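# Close the cabinet door with two robot arms

## Task

Push the cabinet door fully closed, and finish with neither hand in contact with the door.

## Robot and tools

Robot: two arms, left_arm and right_arm. left_arm carries a left hand, right_arm a right hand. Calibrated bases in the scene frame: left_arm at (+0.021, +0.313, +0.050) m, right_arm at (-0.020, -0.336, +0.016) m, both facing almost straight along +x. A camera stand sits behind the arms.

Scene frame: origin at table-top height, halfway between the nominal arm bases; +x points out over the table, +z up, +y toward left_arm's side. Image left/right does not match arm names. Every reported hand position (metres) and orientation (quat_wxyz) is in this frame, and may be off by a few cm.

Hand point: a point fixed to the palm, about 0.05 m in front of it and 0.15 m beyond the wrist face. Its +z runs along straight fingers, +y leaves the palm face, +x runs across the palm away from the thumb on the right hand (toward the thumb on the left hand). Straight fingertips extend 0.06-0.07 m past the point along +z, lying 0.06 m toward -y. A wrist bracket on the little-finger side can strike things. Commanded poses are followed loosely; resting 1-3 cm (sometimes 5 cm) low or short is normal and does not mean contact.

Row layout (used by execute_actions and move): one flat list of 28 numbers, each in [-1, 1], covering both arms even if one is idle. Order: left_arm dx, dy, dz, rx, ry, rz; left hand little, ring, middle, index, thumb_bend, thumb_turn, force_limit, speed; then the same fourteen for right_arm. dx, dy, dz are offsets along scene axes, and rx, ry, rz form one rotation vector about the hand point; 1.0 equals 0.6 m or 180 degrees. These are offsets measured from the arm's current "Hand target" (its last commanded pose), not absolute poses, so sending the same offset twice moves twice as far. Six zeros re-request the present Hand target. Orientation requests more than 40 degrees from the measured one are clipped.

Hand numbers are absolute motor targets, not offsets: +1 open/straight, -1 closed; thumb_turn -1 puts the thumb in front of the palm, +1 beside it. force_limit maps -1..+1 to about 0..10 N at the fingertip (0..15 N for thumb motors). speed rises linearly from near zero at -1 to full at +0.48 and beyond. To leave a hand unchanged, resend its last executed eight numbers; if none was sent yet, use its hand_measured six values plus hand_force_limit and hand_speed. For pushing a door, open fingers or a flat palm work; no grip is needed.

execute_actions: argument actions is a list of actions; each action is a table of up to 15 rows, one per 1/30 s step, all offsets counted from the Hand target at the action's start; a short table repeats its final row. cameras optionally names cameras (cam_head_left, cam_head_right, cam_high, or "all"); an empty actions list returns images by default.

move: target is one 28-number row or up to 15 rows (waypoints), every row counted from the same starting Hand targets. speed in m/s, 0.002 to 4.3, default 0.25 (rotation capped at twice that in rad/s), one value or one per waypoint. blend in m rounds corners at waypoints; 0 stops at each. blocking=false returns after about 0.5 s while motion continues. Paths are straight, ignore obstacles and the other arm, and are capped at 10 s. The result adds a move: line such as done, off_target, moving, held or fault, plus limits (paced = pose clipped, held = steps withheld). Neither done nor off_target proves there is or isn't contact. Avoid paths passing near an arm's own base.

wait: seconds 0 to 10; arms keep their last command. stop: brakes a running move. zoom_image: camera plus region [x0, y0, x1, y1] in pixels, at most 504 by 504, on the newest full image. show_instructions: shows reference pages. finished_scene: scene = current scene number; ends it irreversibly, and the door must stay shut without the robot.

Result readings: end_effector_position, end_effector_quat_wxyz, Hand target, joint positions, velocities (may be summarised as within noise), joint torques (include arm weight, noisy, not zero in free air), hand_measured, hand_stopped_by (moving, target, force, stalled, fault), hand_load_n (positive when pushed open). Cameras are 896x504 each.

Cautions: approach the door slowly; faster contact and targets set farther beyond the contact push harder. An arm blocked by the door keeps pressing until commanded back past its hand point; retract afterward so nothing touches the door. Do not slam the door, strike fixed objects, or knock anything off the table. Keep the two arms from colliding or squeezing each other. Pushing into unreachable poses, holding loads or staying stretched heats motors; at 100 °C an arm drops for 30-60 s. Joint ranges (rad): waist -2.880..2.880, shoulder 0.000..3.142, elbow 0.000..3.019, wrist pitch -1.693..1.571, wrist yaw -1.571..1.571, wrist roll -2.094..2.094.

Each tool is called as name(argument=value, ...), one argument or row to a line, values as JSON.

Reference images:

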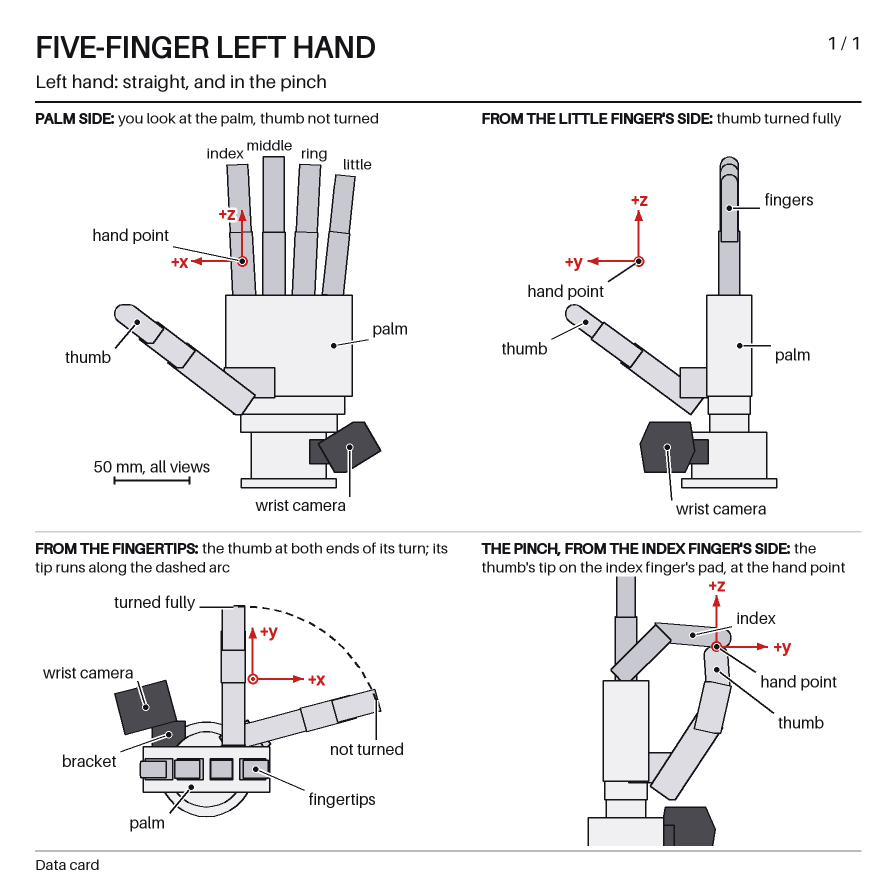

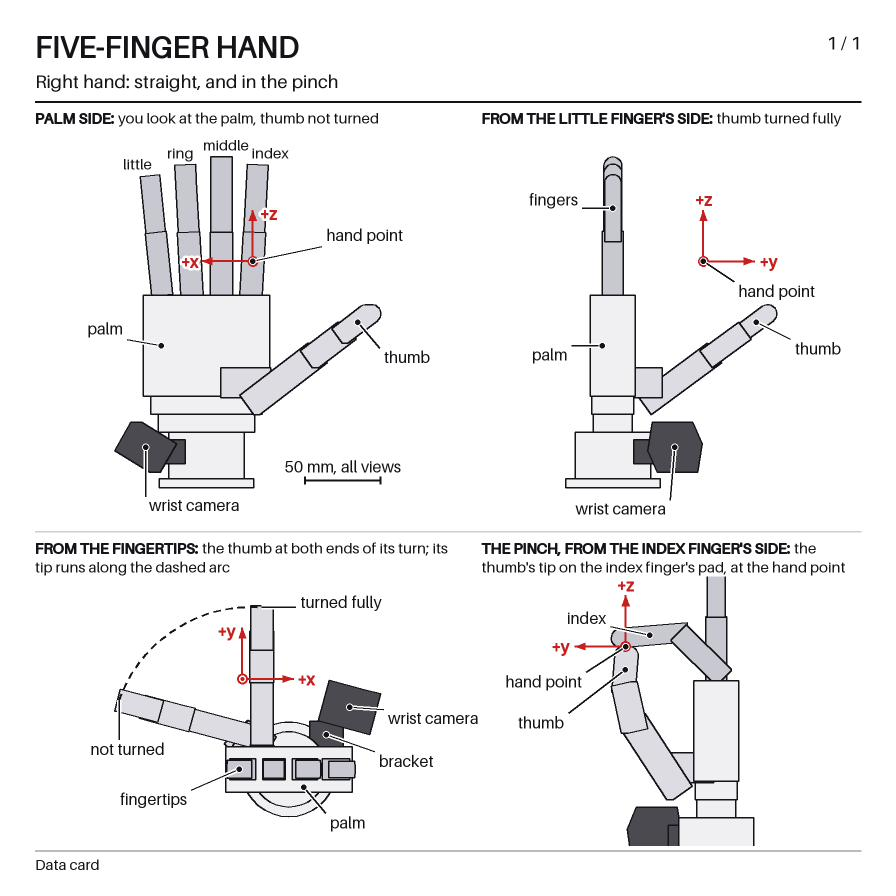

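## Session

execute_actions(
  actions=[],
)

Scene clock: 0.00 s.
left_arm: end_effector_position=(+0.1064, +0.2726, +0.2432) hand_measured=(+1.000, +1.000, +1.000, +1.000, +1.000, +1.000) hand_load_n=(+0.0, +0.0, +0.0, +0.0, +0.0, +0.0) hand_stopped_by=(target, target, target, target, target, target) hand_force_limit=0.00 hand_speed=-0.80 end_effector_quat_wxyz=(+0.063, -0.169, +0.974, -0.135) | right_arm: end_effector_position=(+0.4714, -0.3503, +0.3368) hand_measured=(+1.000, +1.000, +1.000, +1.000, +1.000, +1.000) hand_load_n=(+0.0, +0.0, +0.0, +0.5, +0.0, +0.0) hand_stopped_by=(target, target, target, target, target, target) hand_force_limit=0.00 hand_speed=-0.80 end_effector_quat_wxyz=(-0.258, +0.430, -0.506, +0.702)
Joint positions: left_arm=[-0.368 0.495 0.76 -1.59 0.17 0.856] | right_arm=[0.229 1.053 0.677 0.538 0.752 -0.465]
Joint velocities: within noise
Joint torques (N m): no reading
Motor temperatures (°C): left_arm=[26 30 27 28 29 30] | right_arm=[26 27 28 26 26 29]
Heat: left arm: hottest shoulder 30 °C; right arm: hottest wrist roll 29 °C.
Hand target: left_arm +0.1113, +0.2708, +0.2527; +0.074, -0.168, +0.973, -0.141 | right_arm +0.4755, -0.3493, +0.3532; -0.267, +0.419, -0.504, +0.706

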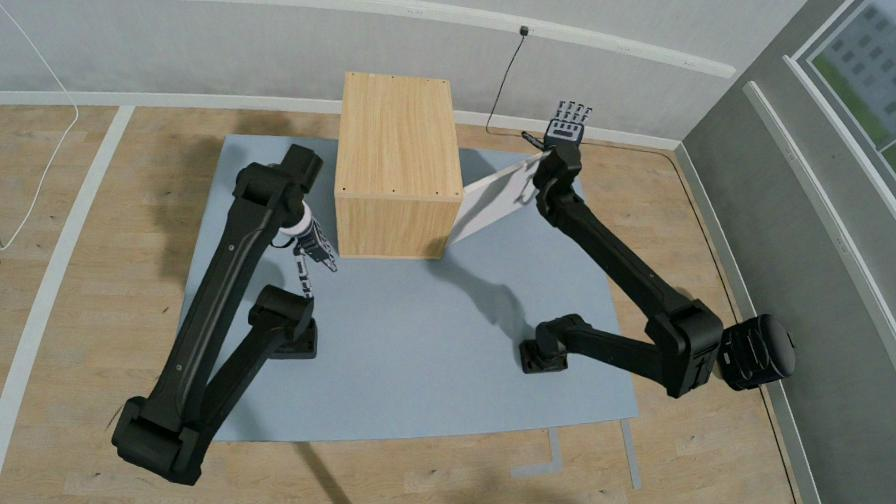

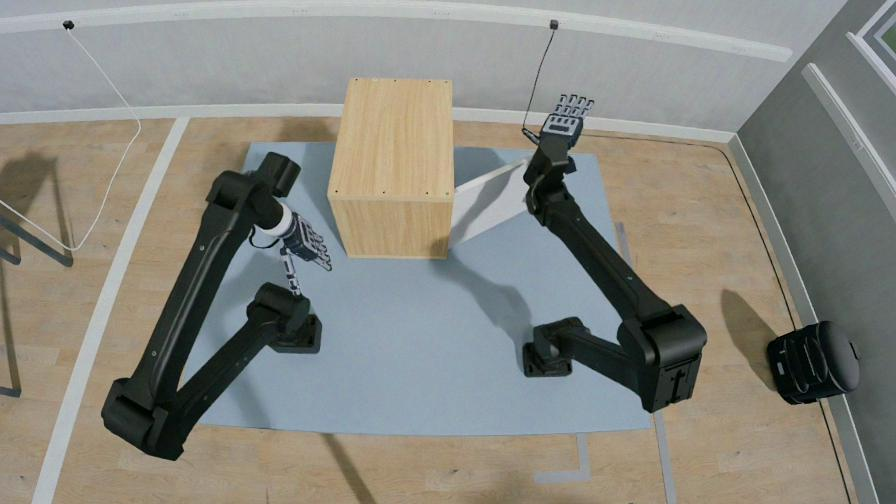

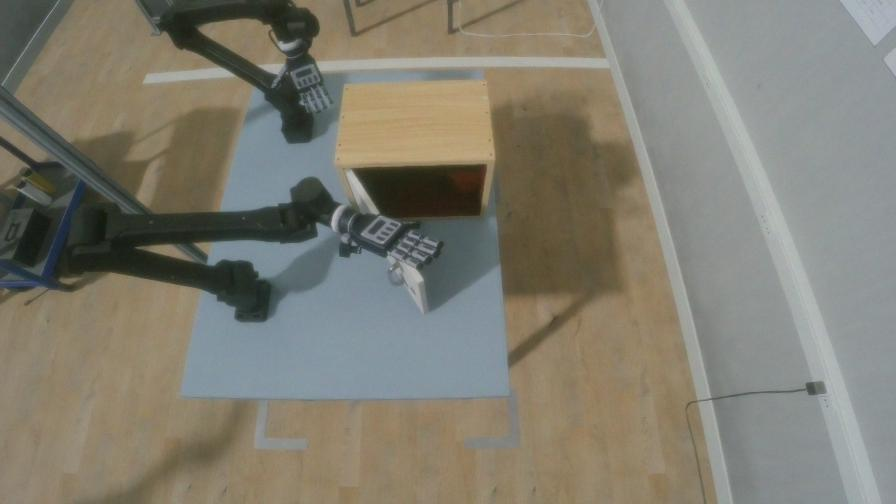

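zoom_image(
  camera="cam_high",
  region=[280, 60, 560, 340],
)

zoom_image(
  camera="cam_head_right",
  region=[300, 60, 640, 300],
)

zoom_image(
  camera="cam_head_left",
  region=[300, 60, 640, 300],
)

Scaled by 1.800 from the camera's 896x504 image, which has a finer 1280x720 frame.

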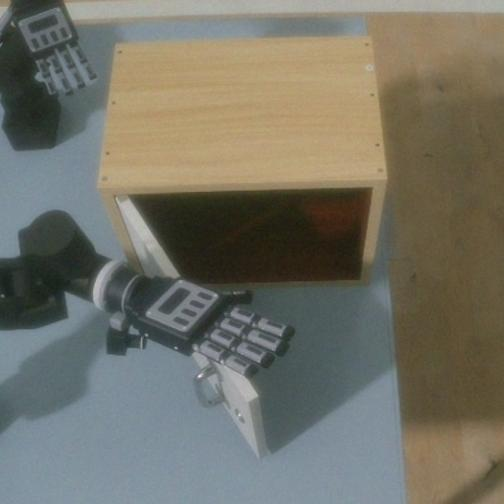

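Scaled by 1.482 from the camera's 896x504 image, which has a finer 1280x720 frame.

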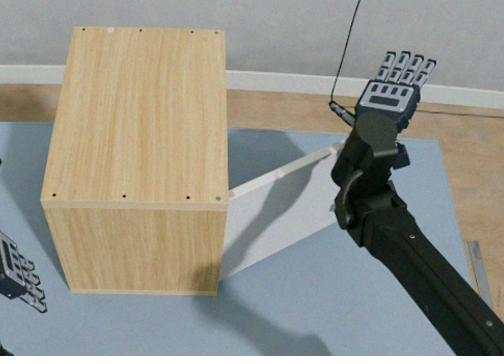

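Scaled by 1.482 from the camera's 896x504 image, which has a finer 1280x720 frame.

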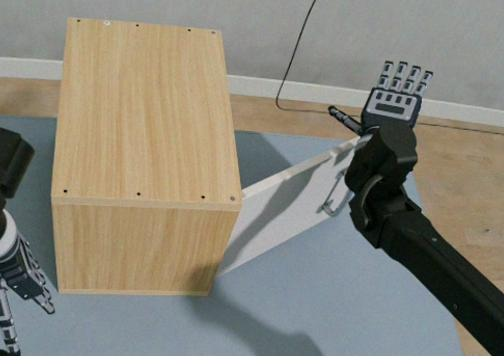

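move(
  target=[
    [0,0,0,0,0,0,1,1,1,1,1,1,0,-0.8,-0.2008,-0.1695,0.02,-0.2703,0.2941,-0.1454,-1,-1,-1,-1,1,-1,0,-0.2],
  ],
  speed=0.2,
  cameras=["all"],
)

Scene clock: 29.30 s.
left_arm: end_effector_position=(+0.1064, +0.2726, +0.2432) hand_measured=(+1.000, +1.000, +1.000, +1.000, +1.000, +1.000) hand_load_n=(+0.0, +0.0, +0.0, +0.0, +0.0, +0.0) hand_stopped_by=(target, target, target, target, target, target) hand_force_limit=0.00 hand_speed=-0.80 end_effector_quat_wxyz=(+0.063, -0.169, +0.974, -0.135) | right_arm: end_effector_position=(+0.3552, -0.4463, +0.3658) hand_measured=(-1.000, -1.000, -1.000, -1.000, +1.000, -1.000) hand_load_n=(+0.0, +0.0, +0.0, +0.0, +0.0, +0.0) hand_stopped_by=(target, target, target, target, target, target) hand_force_limit=0.00 hand_speed=-0.20 end_effector_quat_wxyz=(+0.314, +0.633, -0.318, +0.632)
Joint positions: left_arm=[-0.368 0.495 0.76 -1.59 0.17 0.856] | right_arm=[0.244 1.003 0.728 0.267 1.188 -1.558]
Joint torques (N m): left_arm=[1.03 2.26 11.14 1.07 0.12 0.07] | right_arm=[-2.02 -1.67 8.27 2.5 0.21 -0.2]
Heat: left arm: hottest shoulder 30 °C; right arm: hottest elbow 31 °C.
Hand target: left_arm +0.1113, +0.2708, +0.2527; +0.074, -0.168, +0.973, -0.141 | right_arm +0.3550, -0.4510, +0.3652; +0.321, +0.630, -0.321, +0.631
Off the commanded pose: left_arm 0.011 m, 2 deg | right_arm 0.005 m, 1 deg.
move: off_target (left_arm)

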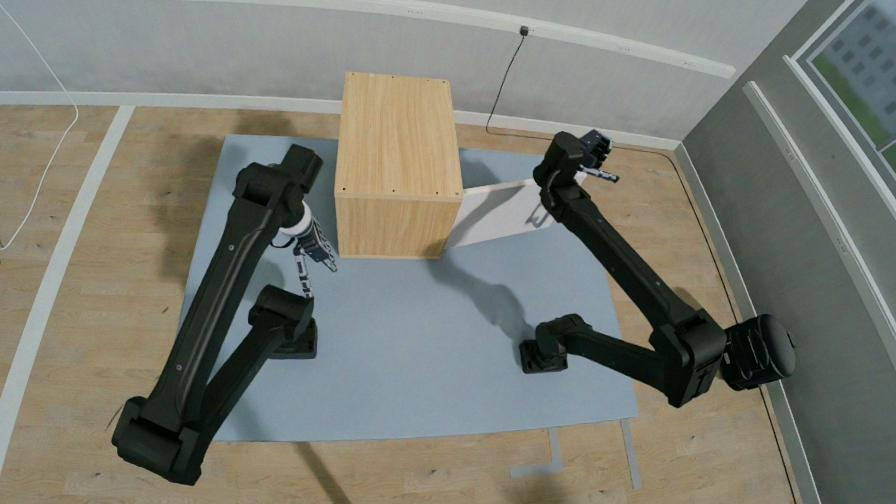

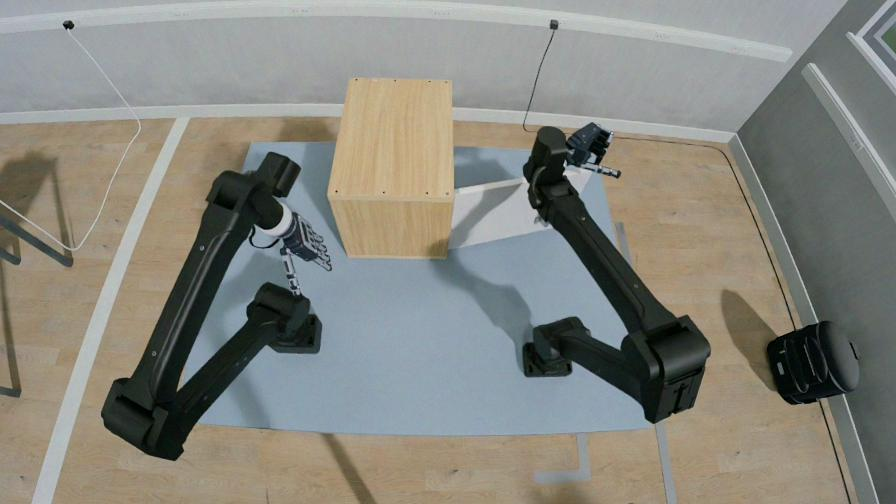

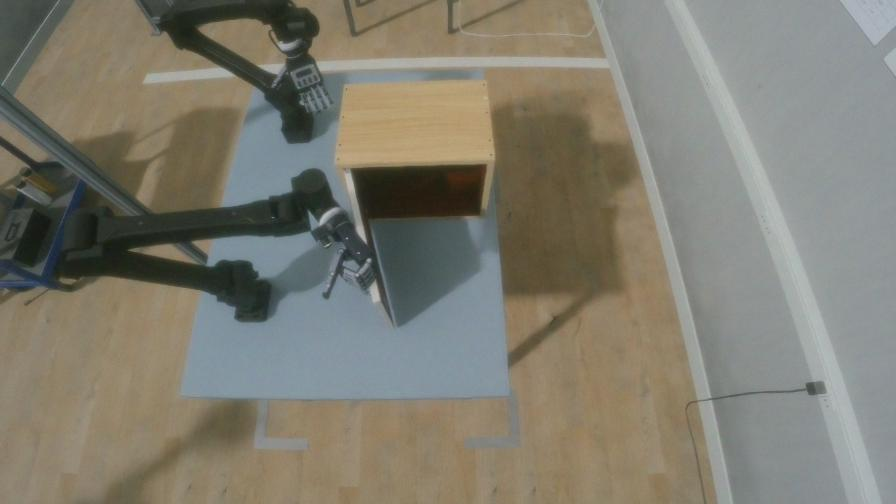

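zoom_image(
  camera="cam_high",
  region=[280, 140, 500, 350],
)

zoom_image(
  camera="cam_head_left",
  region=[430, 100, 640, 280],
)

Scaled by 2.291 from the camera's 896x504 image, which has a finer 1280x720 frame.

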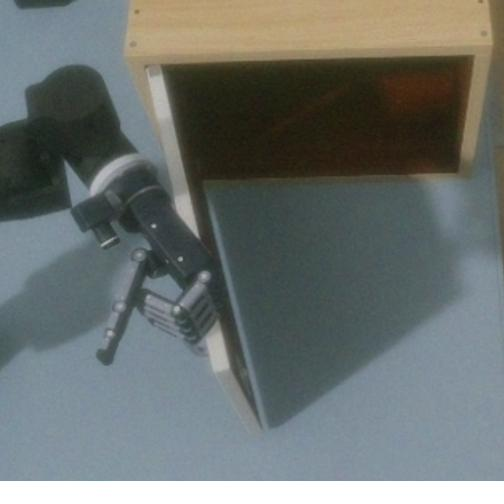

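Scaled by 2.400 from the camera's 896x504 image, which has a finer 1280x720 frame.

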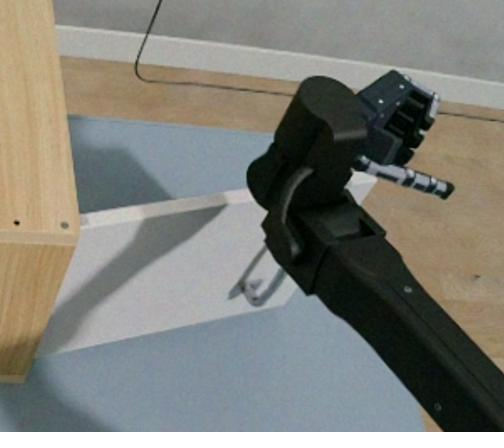

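move(
  target=[
    [0,0,0,0,0,0,1,1,1,1,1,1,0,-0.8,-0.1367,0.0117,0.0,0,0,-0.0333,-1,-1,-1,-1,1,-1,0,-0.2],
    [0,0,0,0,0,0,1,1,1,1,1,1,0,-0.8,-0.1367,0.0117,-0.2337,0,0,-0.0333,-1,-1,-1,-1,1,-1,0,-0.2],
  ],
  speed=0.2,
  blend=0.02,
  cameras=["all"],
)

Scene clock: 38.10 s.
left_arm: end_effector_position=(+0.1064, +0.2726, +0.2432) hand_measured=(+1.000, +1.000, +1.000, +1.000, +1.000, +1.000) hand_load_n=(+0.0, +0.0, +0.0, +0.5, +0.0, +0.0) hand_stopped_by=(target, target, target, target, target, target) hand_force_limit=0.00 hand_speed=-0.80 end_effector_quat_wxyz=(+0.063, -0.169, +0.974, -0.135) | right_arm: end_effector_position=(+0.2713, -0.4475, +0.2264) hand_measured=(-1.000, -1.000, -1.000, -1.000, +1.000, -1.000) hand_load_n=(+0.0, +0.5, +0.0, +0.0, +0.0, +0.0) hand_stopped_by=(target, target, target, target, target, target) hand_force_limit=0.00 hand_speed=-0.20 end_effector_quat_wxyz=(+0.352, +0.611, -0.361, +0.611)
Joint positions: left_arm=[-0.368 0.495 0.76 -1.59 0.17 0.856] | right_arm=[0.324 1.066 0.358 0.669 1.396 -1.522]
Joint torques (N m): left_arm=[1.08 2.2 11.12 1.07 0.12 0.07] | right_arm=[-0.26 -0.32 6.64 2.28 0.25 -0.12]
Heat: left arm: hottest shoulder 30 °C; right arm: hottest elbow 31 °C.
Hand target: left_arm +0.1113, +0.2708, +0.2527; +0.074, -0.168, +0.973, -0.141 | right_arm +0.2730, -0.4440, +0.2251; +0.353, +0.612, -0.354, +0.613
Off the commanded pose: left_arm 0.011 m, 2 deg | right_arm 0.004 m, 1 deg.
move: off_target (left_arm)

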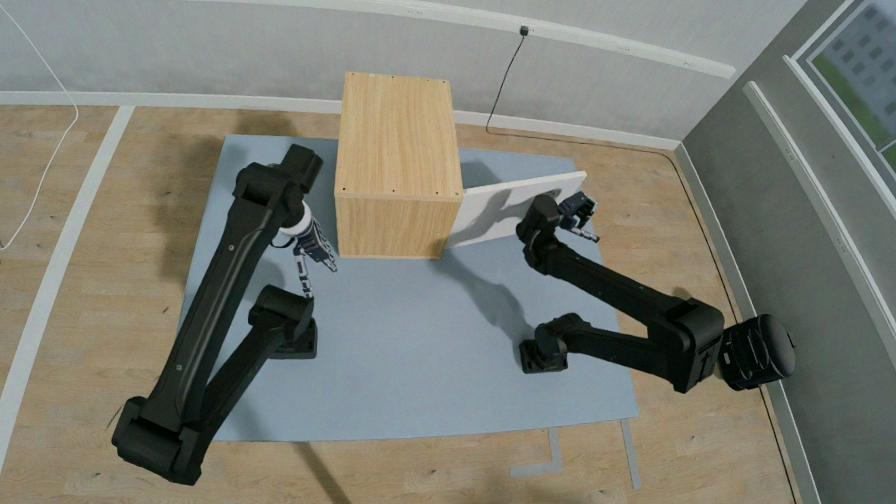

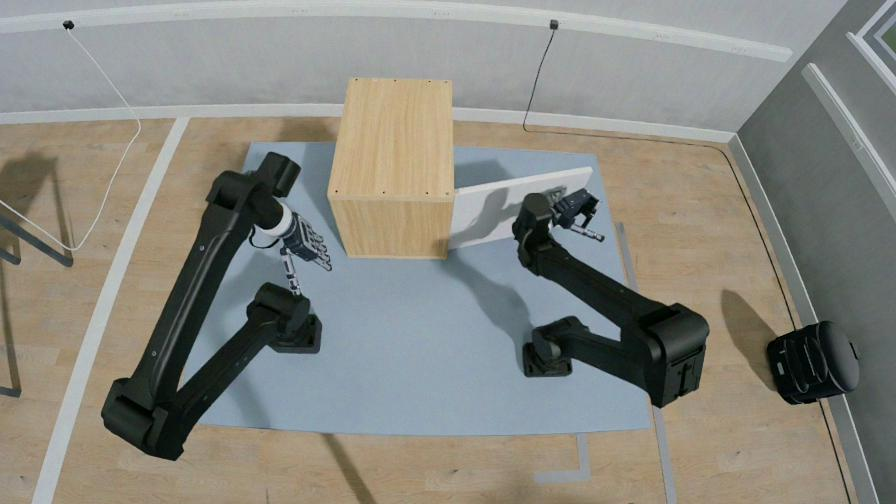

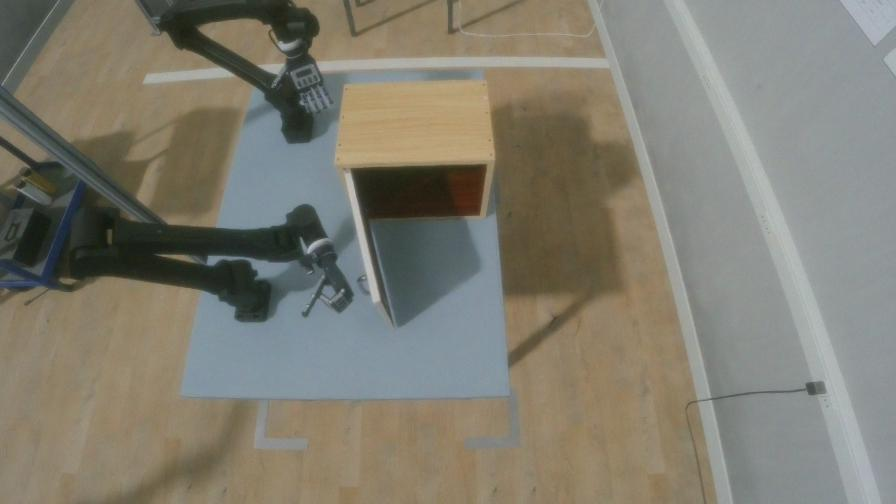

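move(
  target=[
    [0,0,0,0,0,0,1,1,1,1,1,1,0,-0.8,0.0783,0.0283,0.0,0,0,0,-1,-1,-1,-1,1,-1,0,-0.2],
    [0,0,0,0,0,0,1,1,1,1,1,1,0,-0.8,0.225,0.0783,0.0,0,0,0.0667,-1,-1,-1,-1,1,-1,0,-0.2],
    [0,0,0,0,0,0,1,1,1,1,1,1,0,-0.8,0.3783,0.1758,0.0,0,0,0.1667,-1,-1,-1,-1,1,-1,0,-0.2],
    [0,0,0,0,0,0,1,1,1,1,1,1,0,-0.8,0.4917,0.315,0.0,0,0,0.2667,-1,-1,-1,-1,1,-1,0,-0.2],
    [0,0,0,0,0,0,1,1,1,1,1,1,0,-0.8,0.535,0.405,0.0,0,0,0.3222,-1,-1,-1,-1,1,-1,0,-0.2],
  ],
  speed=0.12,
  blend=0.02,
  cameras=["all"],
)

Scene clock: 45.17 s.
left_arm: end_effector_position=(+0.1064, +0.2726, +0.2432) hand_measured=(+1.000, +1.000, +1.000, +1.000, +1.000, +1.000) hand_load_n=(+0.0, +0.0, +0.0, +0.0, +0.0, +0.0) hand_stopped_by=(target, target, target, target, target, target) hand_force_limit=0.00 hand_speed=-0.80 end_effector_quat_wxyz=(+0.063, -0.169, +0.974, -0.135) | right_arm: end_effector_position=(+0.5810, -0.2329, +0.2149) hand_measured=(-1.000, -1.000, -1.000, -1.000, +1.000, -1.000) hand_load_n=(+0.0, +0.0, +0.0, +0.0, +0.0, +0.0) hand_stopped_by=(target, target, target, target, target, target) hand_force_limit=0.00 hand_speed=-0.20 end_effector_quat_wxyz=(+0.035, +0.713, -0.025, +0.700)
Joint positions: left_arm=[-0.368 0.495 0.76 -1.59 0.17 0.856] | right_arm=[0.397 1.618 0.828 0.77 0.498 -1.576]
Joint torques (N m): left_arm=[1.08 2.2 11.14 1.09 0.12 0.07] | right_arm=[1.49 -6.42 10.25 1.94 -0.56 0]
Heat: left arm: hottest elbow 31 °C; right arm: hottest elbow 32 °C.
Hand target: left_arm +0.1113, +0.2708, +0.2527; +0.074, -0.168, +0.973, -0.141 | right_arm +0.5940, -0.2010, +0.2252; +0.012, +0.707, -0.013, +0.707
Off the commanded pose: left_arm 0.011 m, 2 deg | right_arm 0.036 m, 3 deg.
move: off_target (left_arm, right_arm)

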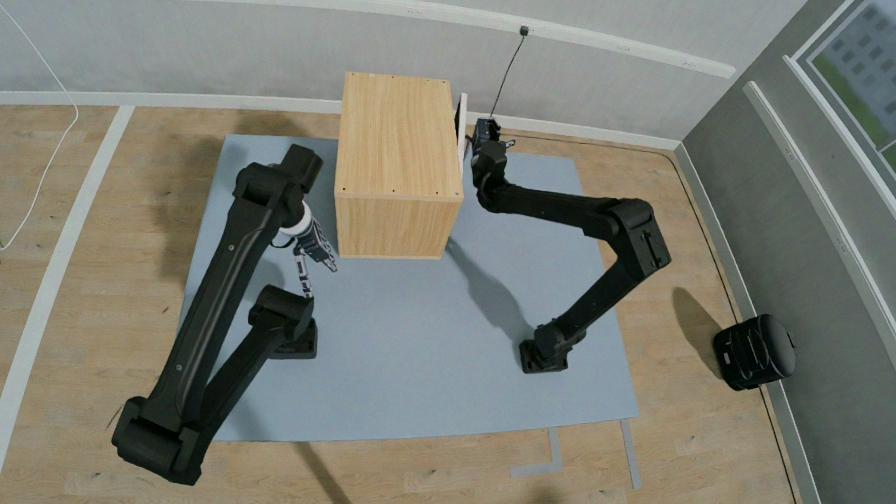

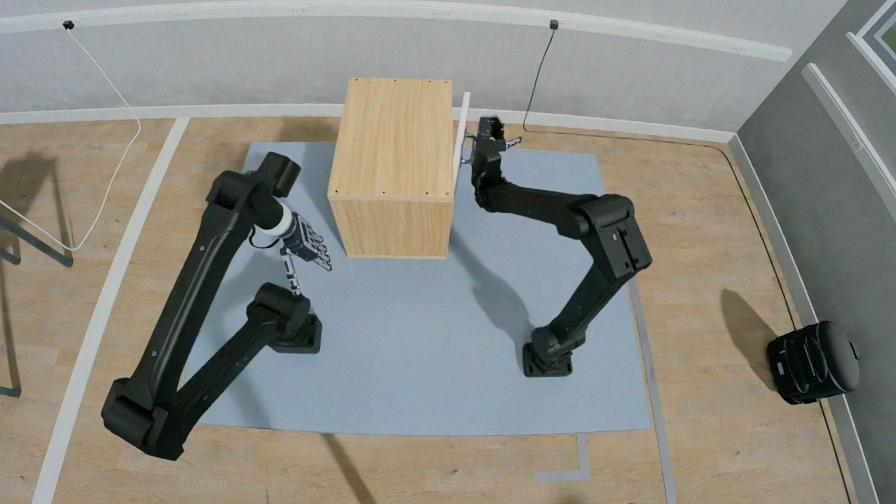

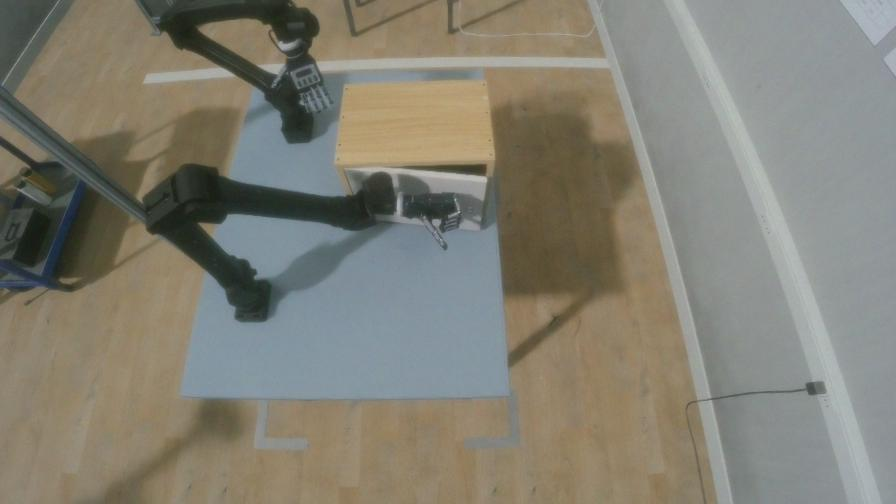

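move(
  target=[0,0,0,0,0,0,1,1,1,1,1,1,0,-0.8,0.0233,0.11,0.0,0,0,0.0444,-1,-1,-1,-1,1,-1,0,-0.2],
  speed=0.06,
  cameras=["all"],
)

zoom_image(
  camera="cam_high",
  region=[300, 140, 520, 280],
)

zoom_image(
  camera="cam_head_right",
  region=[400, 60, 560, 220],
)

Scene clock: 48.40 s.
left_arm: end_effector_position=(+0.1064, +0.2726, +0.2432) hand_measured=(+1.000, +1.000, +1.000, +1.000, +1.000, +1.000) hand_load_n=(+0.0, +0.0, +0.0, +0.0, +0.0, +0.0) hand_stopped_by=(target, target, target, target, target, target) hand_force_limit=0.00 hand_speed=-0.80 end_effector_quat_wxyz=(+0.063, -0.169, +0.974, -0.135) | right_arm: end_effector_position=(+0.5940, -0.1892, +0.2167) hand_measured=(-1.000, -1.000, -1.000, -1.000, +1.000, -1.000) hand_load_n=(+0.0, +0.0, +0.0, +0.0, +0.0, +0.5) hand_stopped_by=(target, target, target, target, target, target) hand_force_limit=0.00 hand_speed=-0.20 end_effector_quat_wxyz=(+0.006, +0.714, +0.015, +0.700)
Joint positions: left_arm=[-0.368 0.495 0.76 -1.59 0.17 0.856] | right_arm=[0.441 1.651 0.877 0.753 0.445 -1.591]
Joint torques (N m): left_arm=[1.08 2.2 11.14 1.07 0.12 0.07] | right_arm=[3.08 -6.18 11.23 1.91 -1.42 0.14]
Heat: left arm: hottest elbow 31 °C; right arm: hottest elbow 32 °C.
Hand target: left_arm +0.1113, +0.2708, +0.2527; +0.074, -0.168, +0.973, -0.141 | right_arm +0.6080, -0.1351, +0.2251; -0.038, +0.706, +0.037, +0.707
Off the commanded pose: left_arm 0.011 m, 2 deg | right_arm 0.057 m, 6 deg.
move: off_target (left_arm, right_arm)

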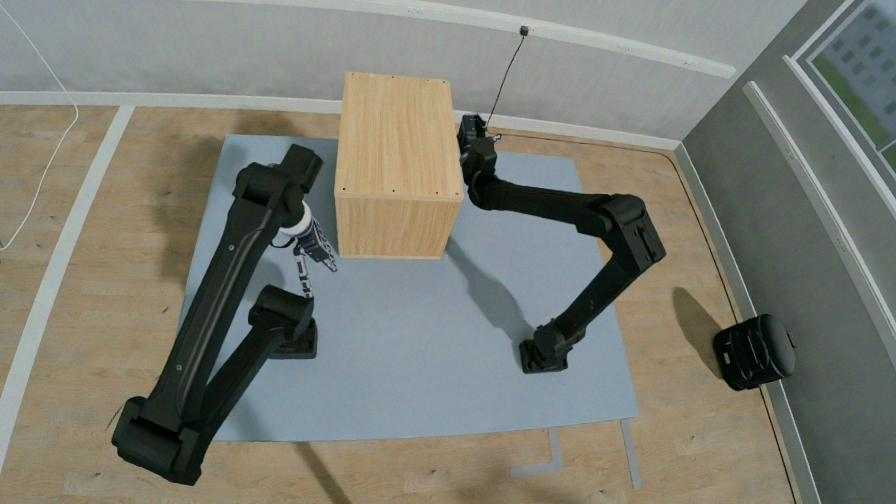

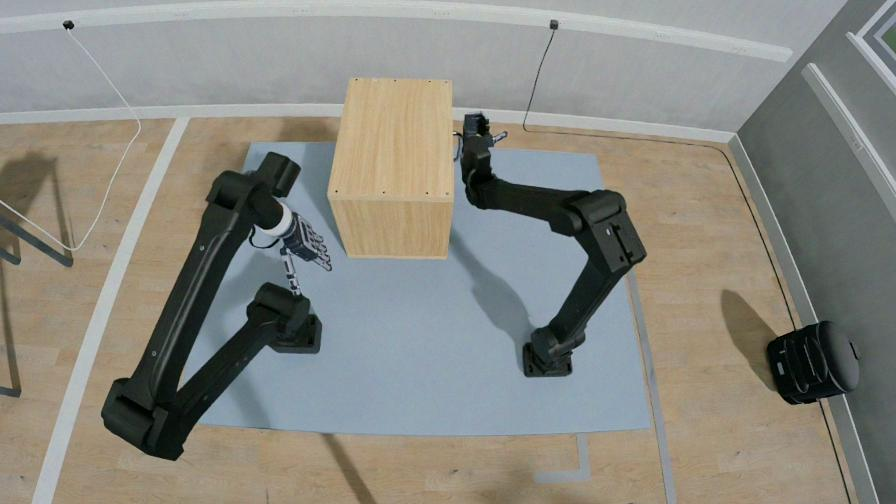

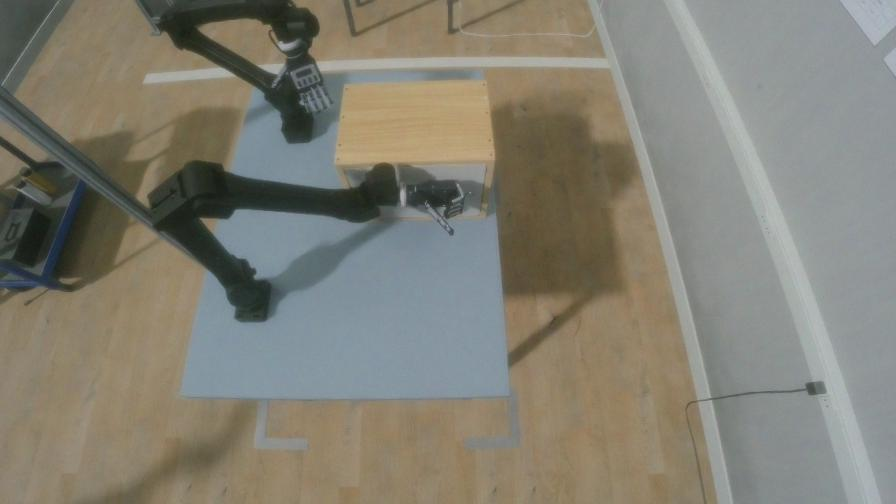

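Scaled by 2.291 from the camera's 896x504 image, which has a finer 1280x720 frame.

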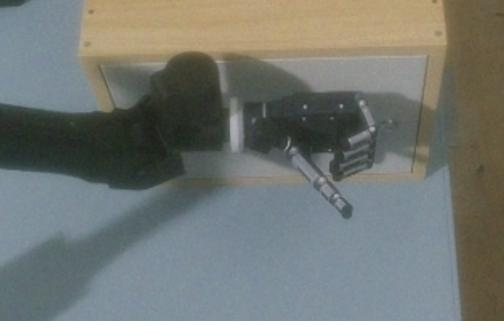

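Scaled by 3.150 from the camera's 896x504 image, which has a finer 1280x720 frame.

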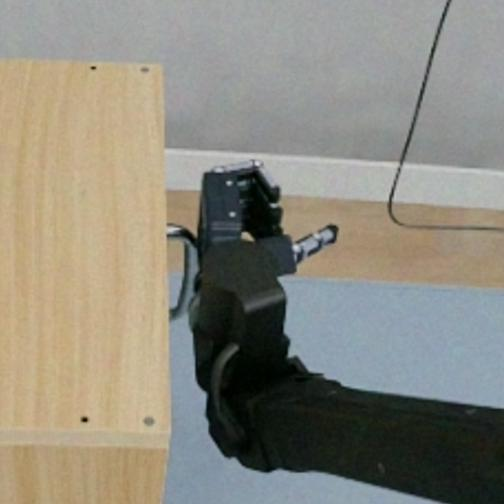

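move(
  target=[0,0,0,0,0,0,1,1,1,1,1,1,0,-0.8,-0.03,-0.32,0.0,0,0,-0.0444,-1,-1,-1,-1,1,-1,0,-0.2],
  speed=0.2,
  cameras=["all"],
)

zoom_image(
  camera="cam_high",
  region=[300, 140, 520, 280],
)

zoom_image(
  camera="cam_head_right",
  region=[400, 60, 560, 220],
)

Scene clock: 51.07 s.
left_arm: end_effector_position=(+0.1064, +0.2726, +0.2432) hand_measured=(+1.000, +1.000, +1.000, +1.000, +1.000, +1.000) hand_load_n=(+0.0, +0.0, +0.0, +0.0, +0.0, +0.0) hand_stopped_by=(target, target, target, target, target, target) hand_force_limit=0.00 hand_speed=-0.80 end_effector_quat_wxyz=(+0.063, -0.169, +0.974, -0.135) | right_arm: end_effector_position=(+0.5906, -0.3237, +0.2106) hand_measured=(-1.000, -1.000, -1.000, -1.000, +1.000, -1.000) hand_load_n=(+0.0, +0.0, -0.5, +0.0, +0.0, +0.5) hand_stopped_by=(target, target, target, target, target, target) hand_force_limit=0.00 hand_speed=-0.20 end_effector_quat_wxyz=(+0.017, +0.719, -0.004, +0.695)
Joint positions: left_arm=[-0.368 0.495 0.76 -1.59 0.17 0.856] | right_arm=[0.172 1.566 0.76 0.77 0.218 -1.581]
Joint torques (N m): left_arm=[1.08 2.2 11.12 1.09 0.12 0.07] | right_arm=[-1.61 -8.53 6.71 3.07 0.02 0.04]
Heat: left arm: hottest elbow 31 °C; right arm: hottest elbow 32 °C.
Hand target: left_arm +0.1113, +0.2708, +0.2527; +0.074, -0.168, +0.973, -0.141 | right_arm +0.5900, -0.3271, +0.2248; +0.012, +0.707, -0.013, +0.707
Off the commanded pose: left_arm 0.011 m, 2 deg | right_arm 0.015 m, 2 deg.
move: off_target (left_arm, right_arm)

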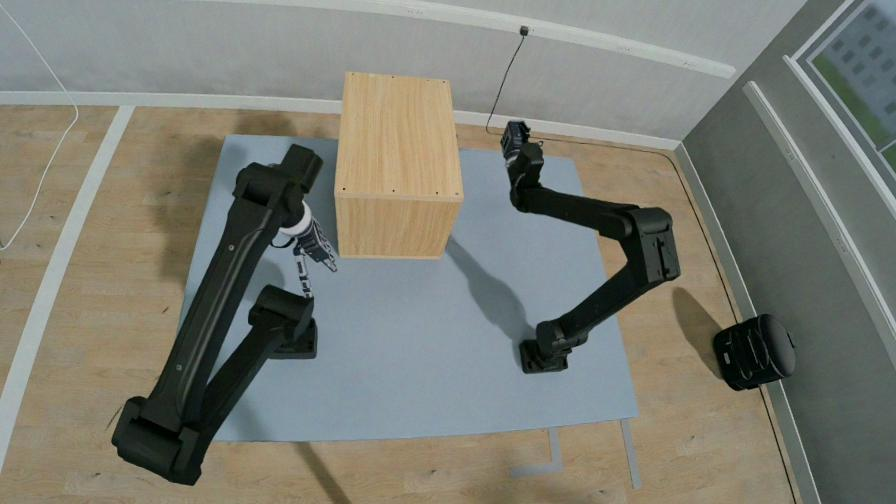

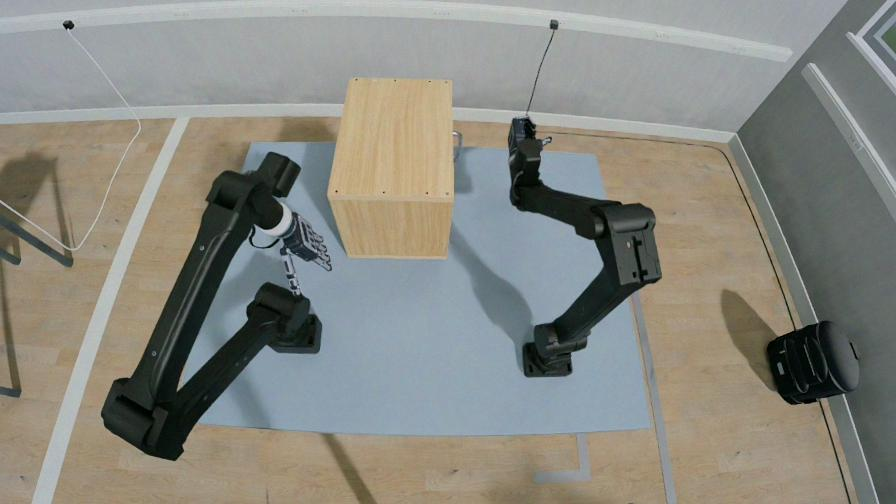

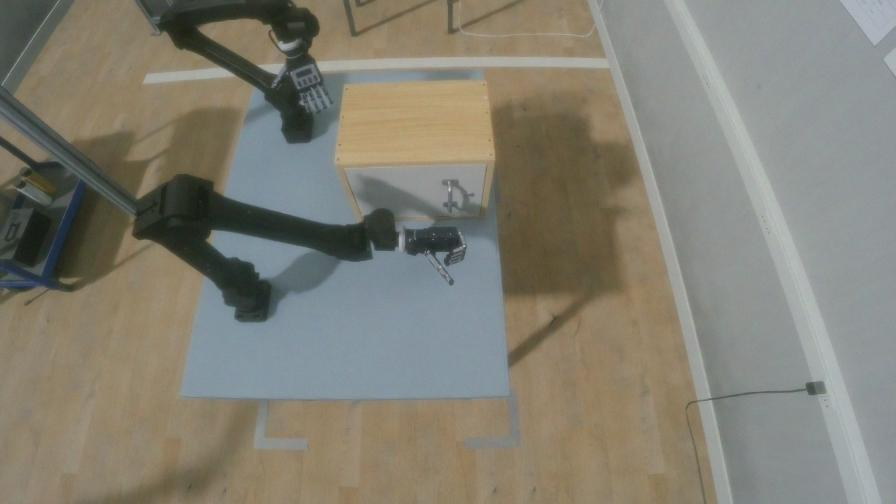

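Scaled by 2.291 from the camera's 896x504 image, which has a finer 1280x720 frame.

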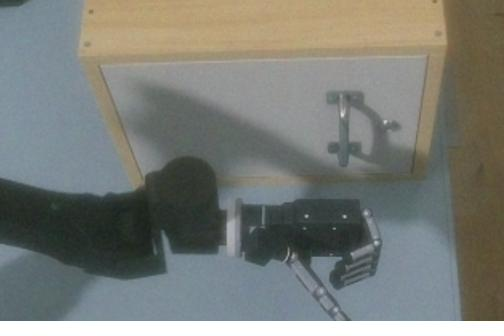

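Scaled by 3.150 from the camera's 896x504 image, which has a finer 1280x720 frame.

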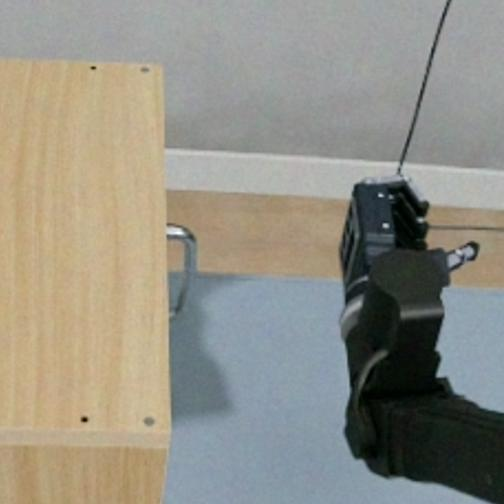

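Door is shut flush, and the hand is clear of it.

finished_scene(
  scene=1,
)

The scene is finished: the task was done.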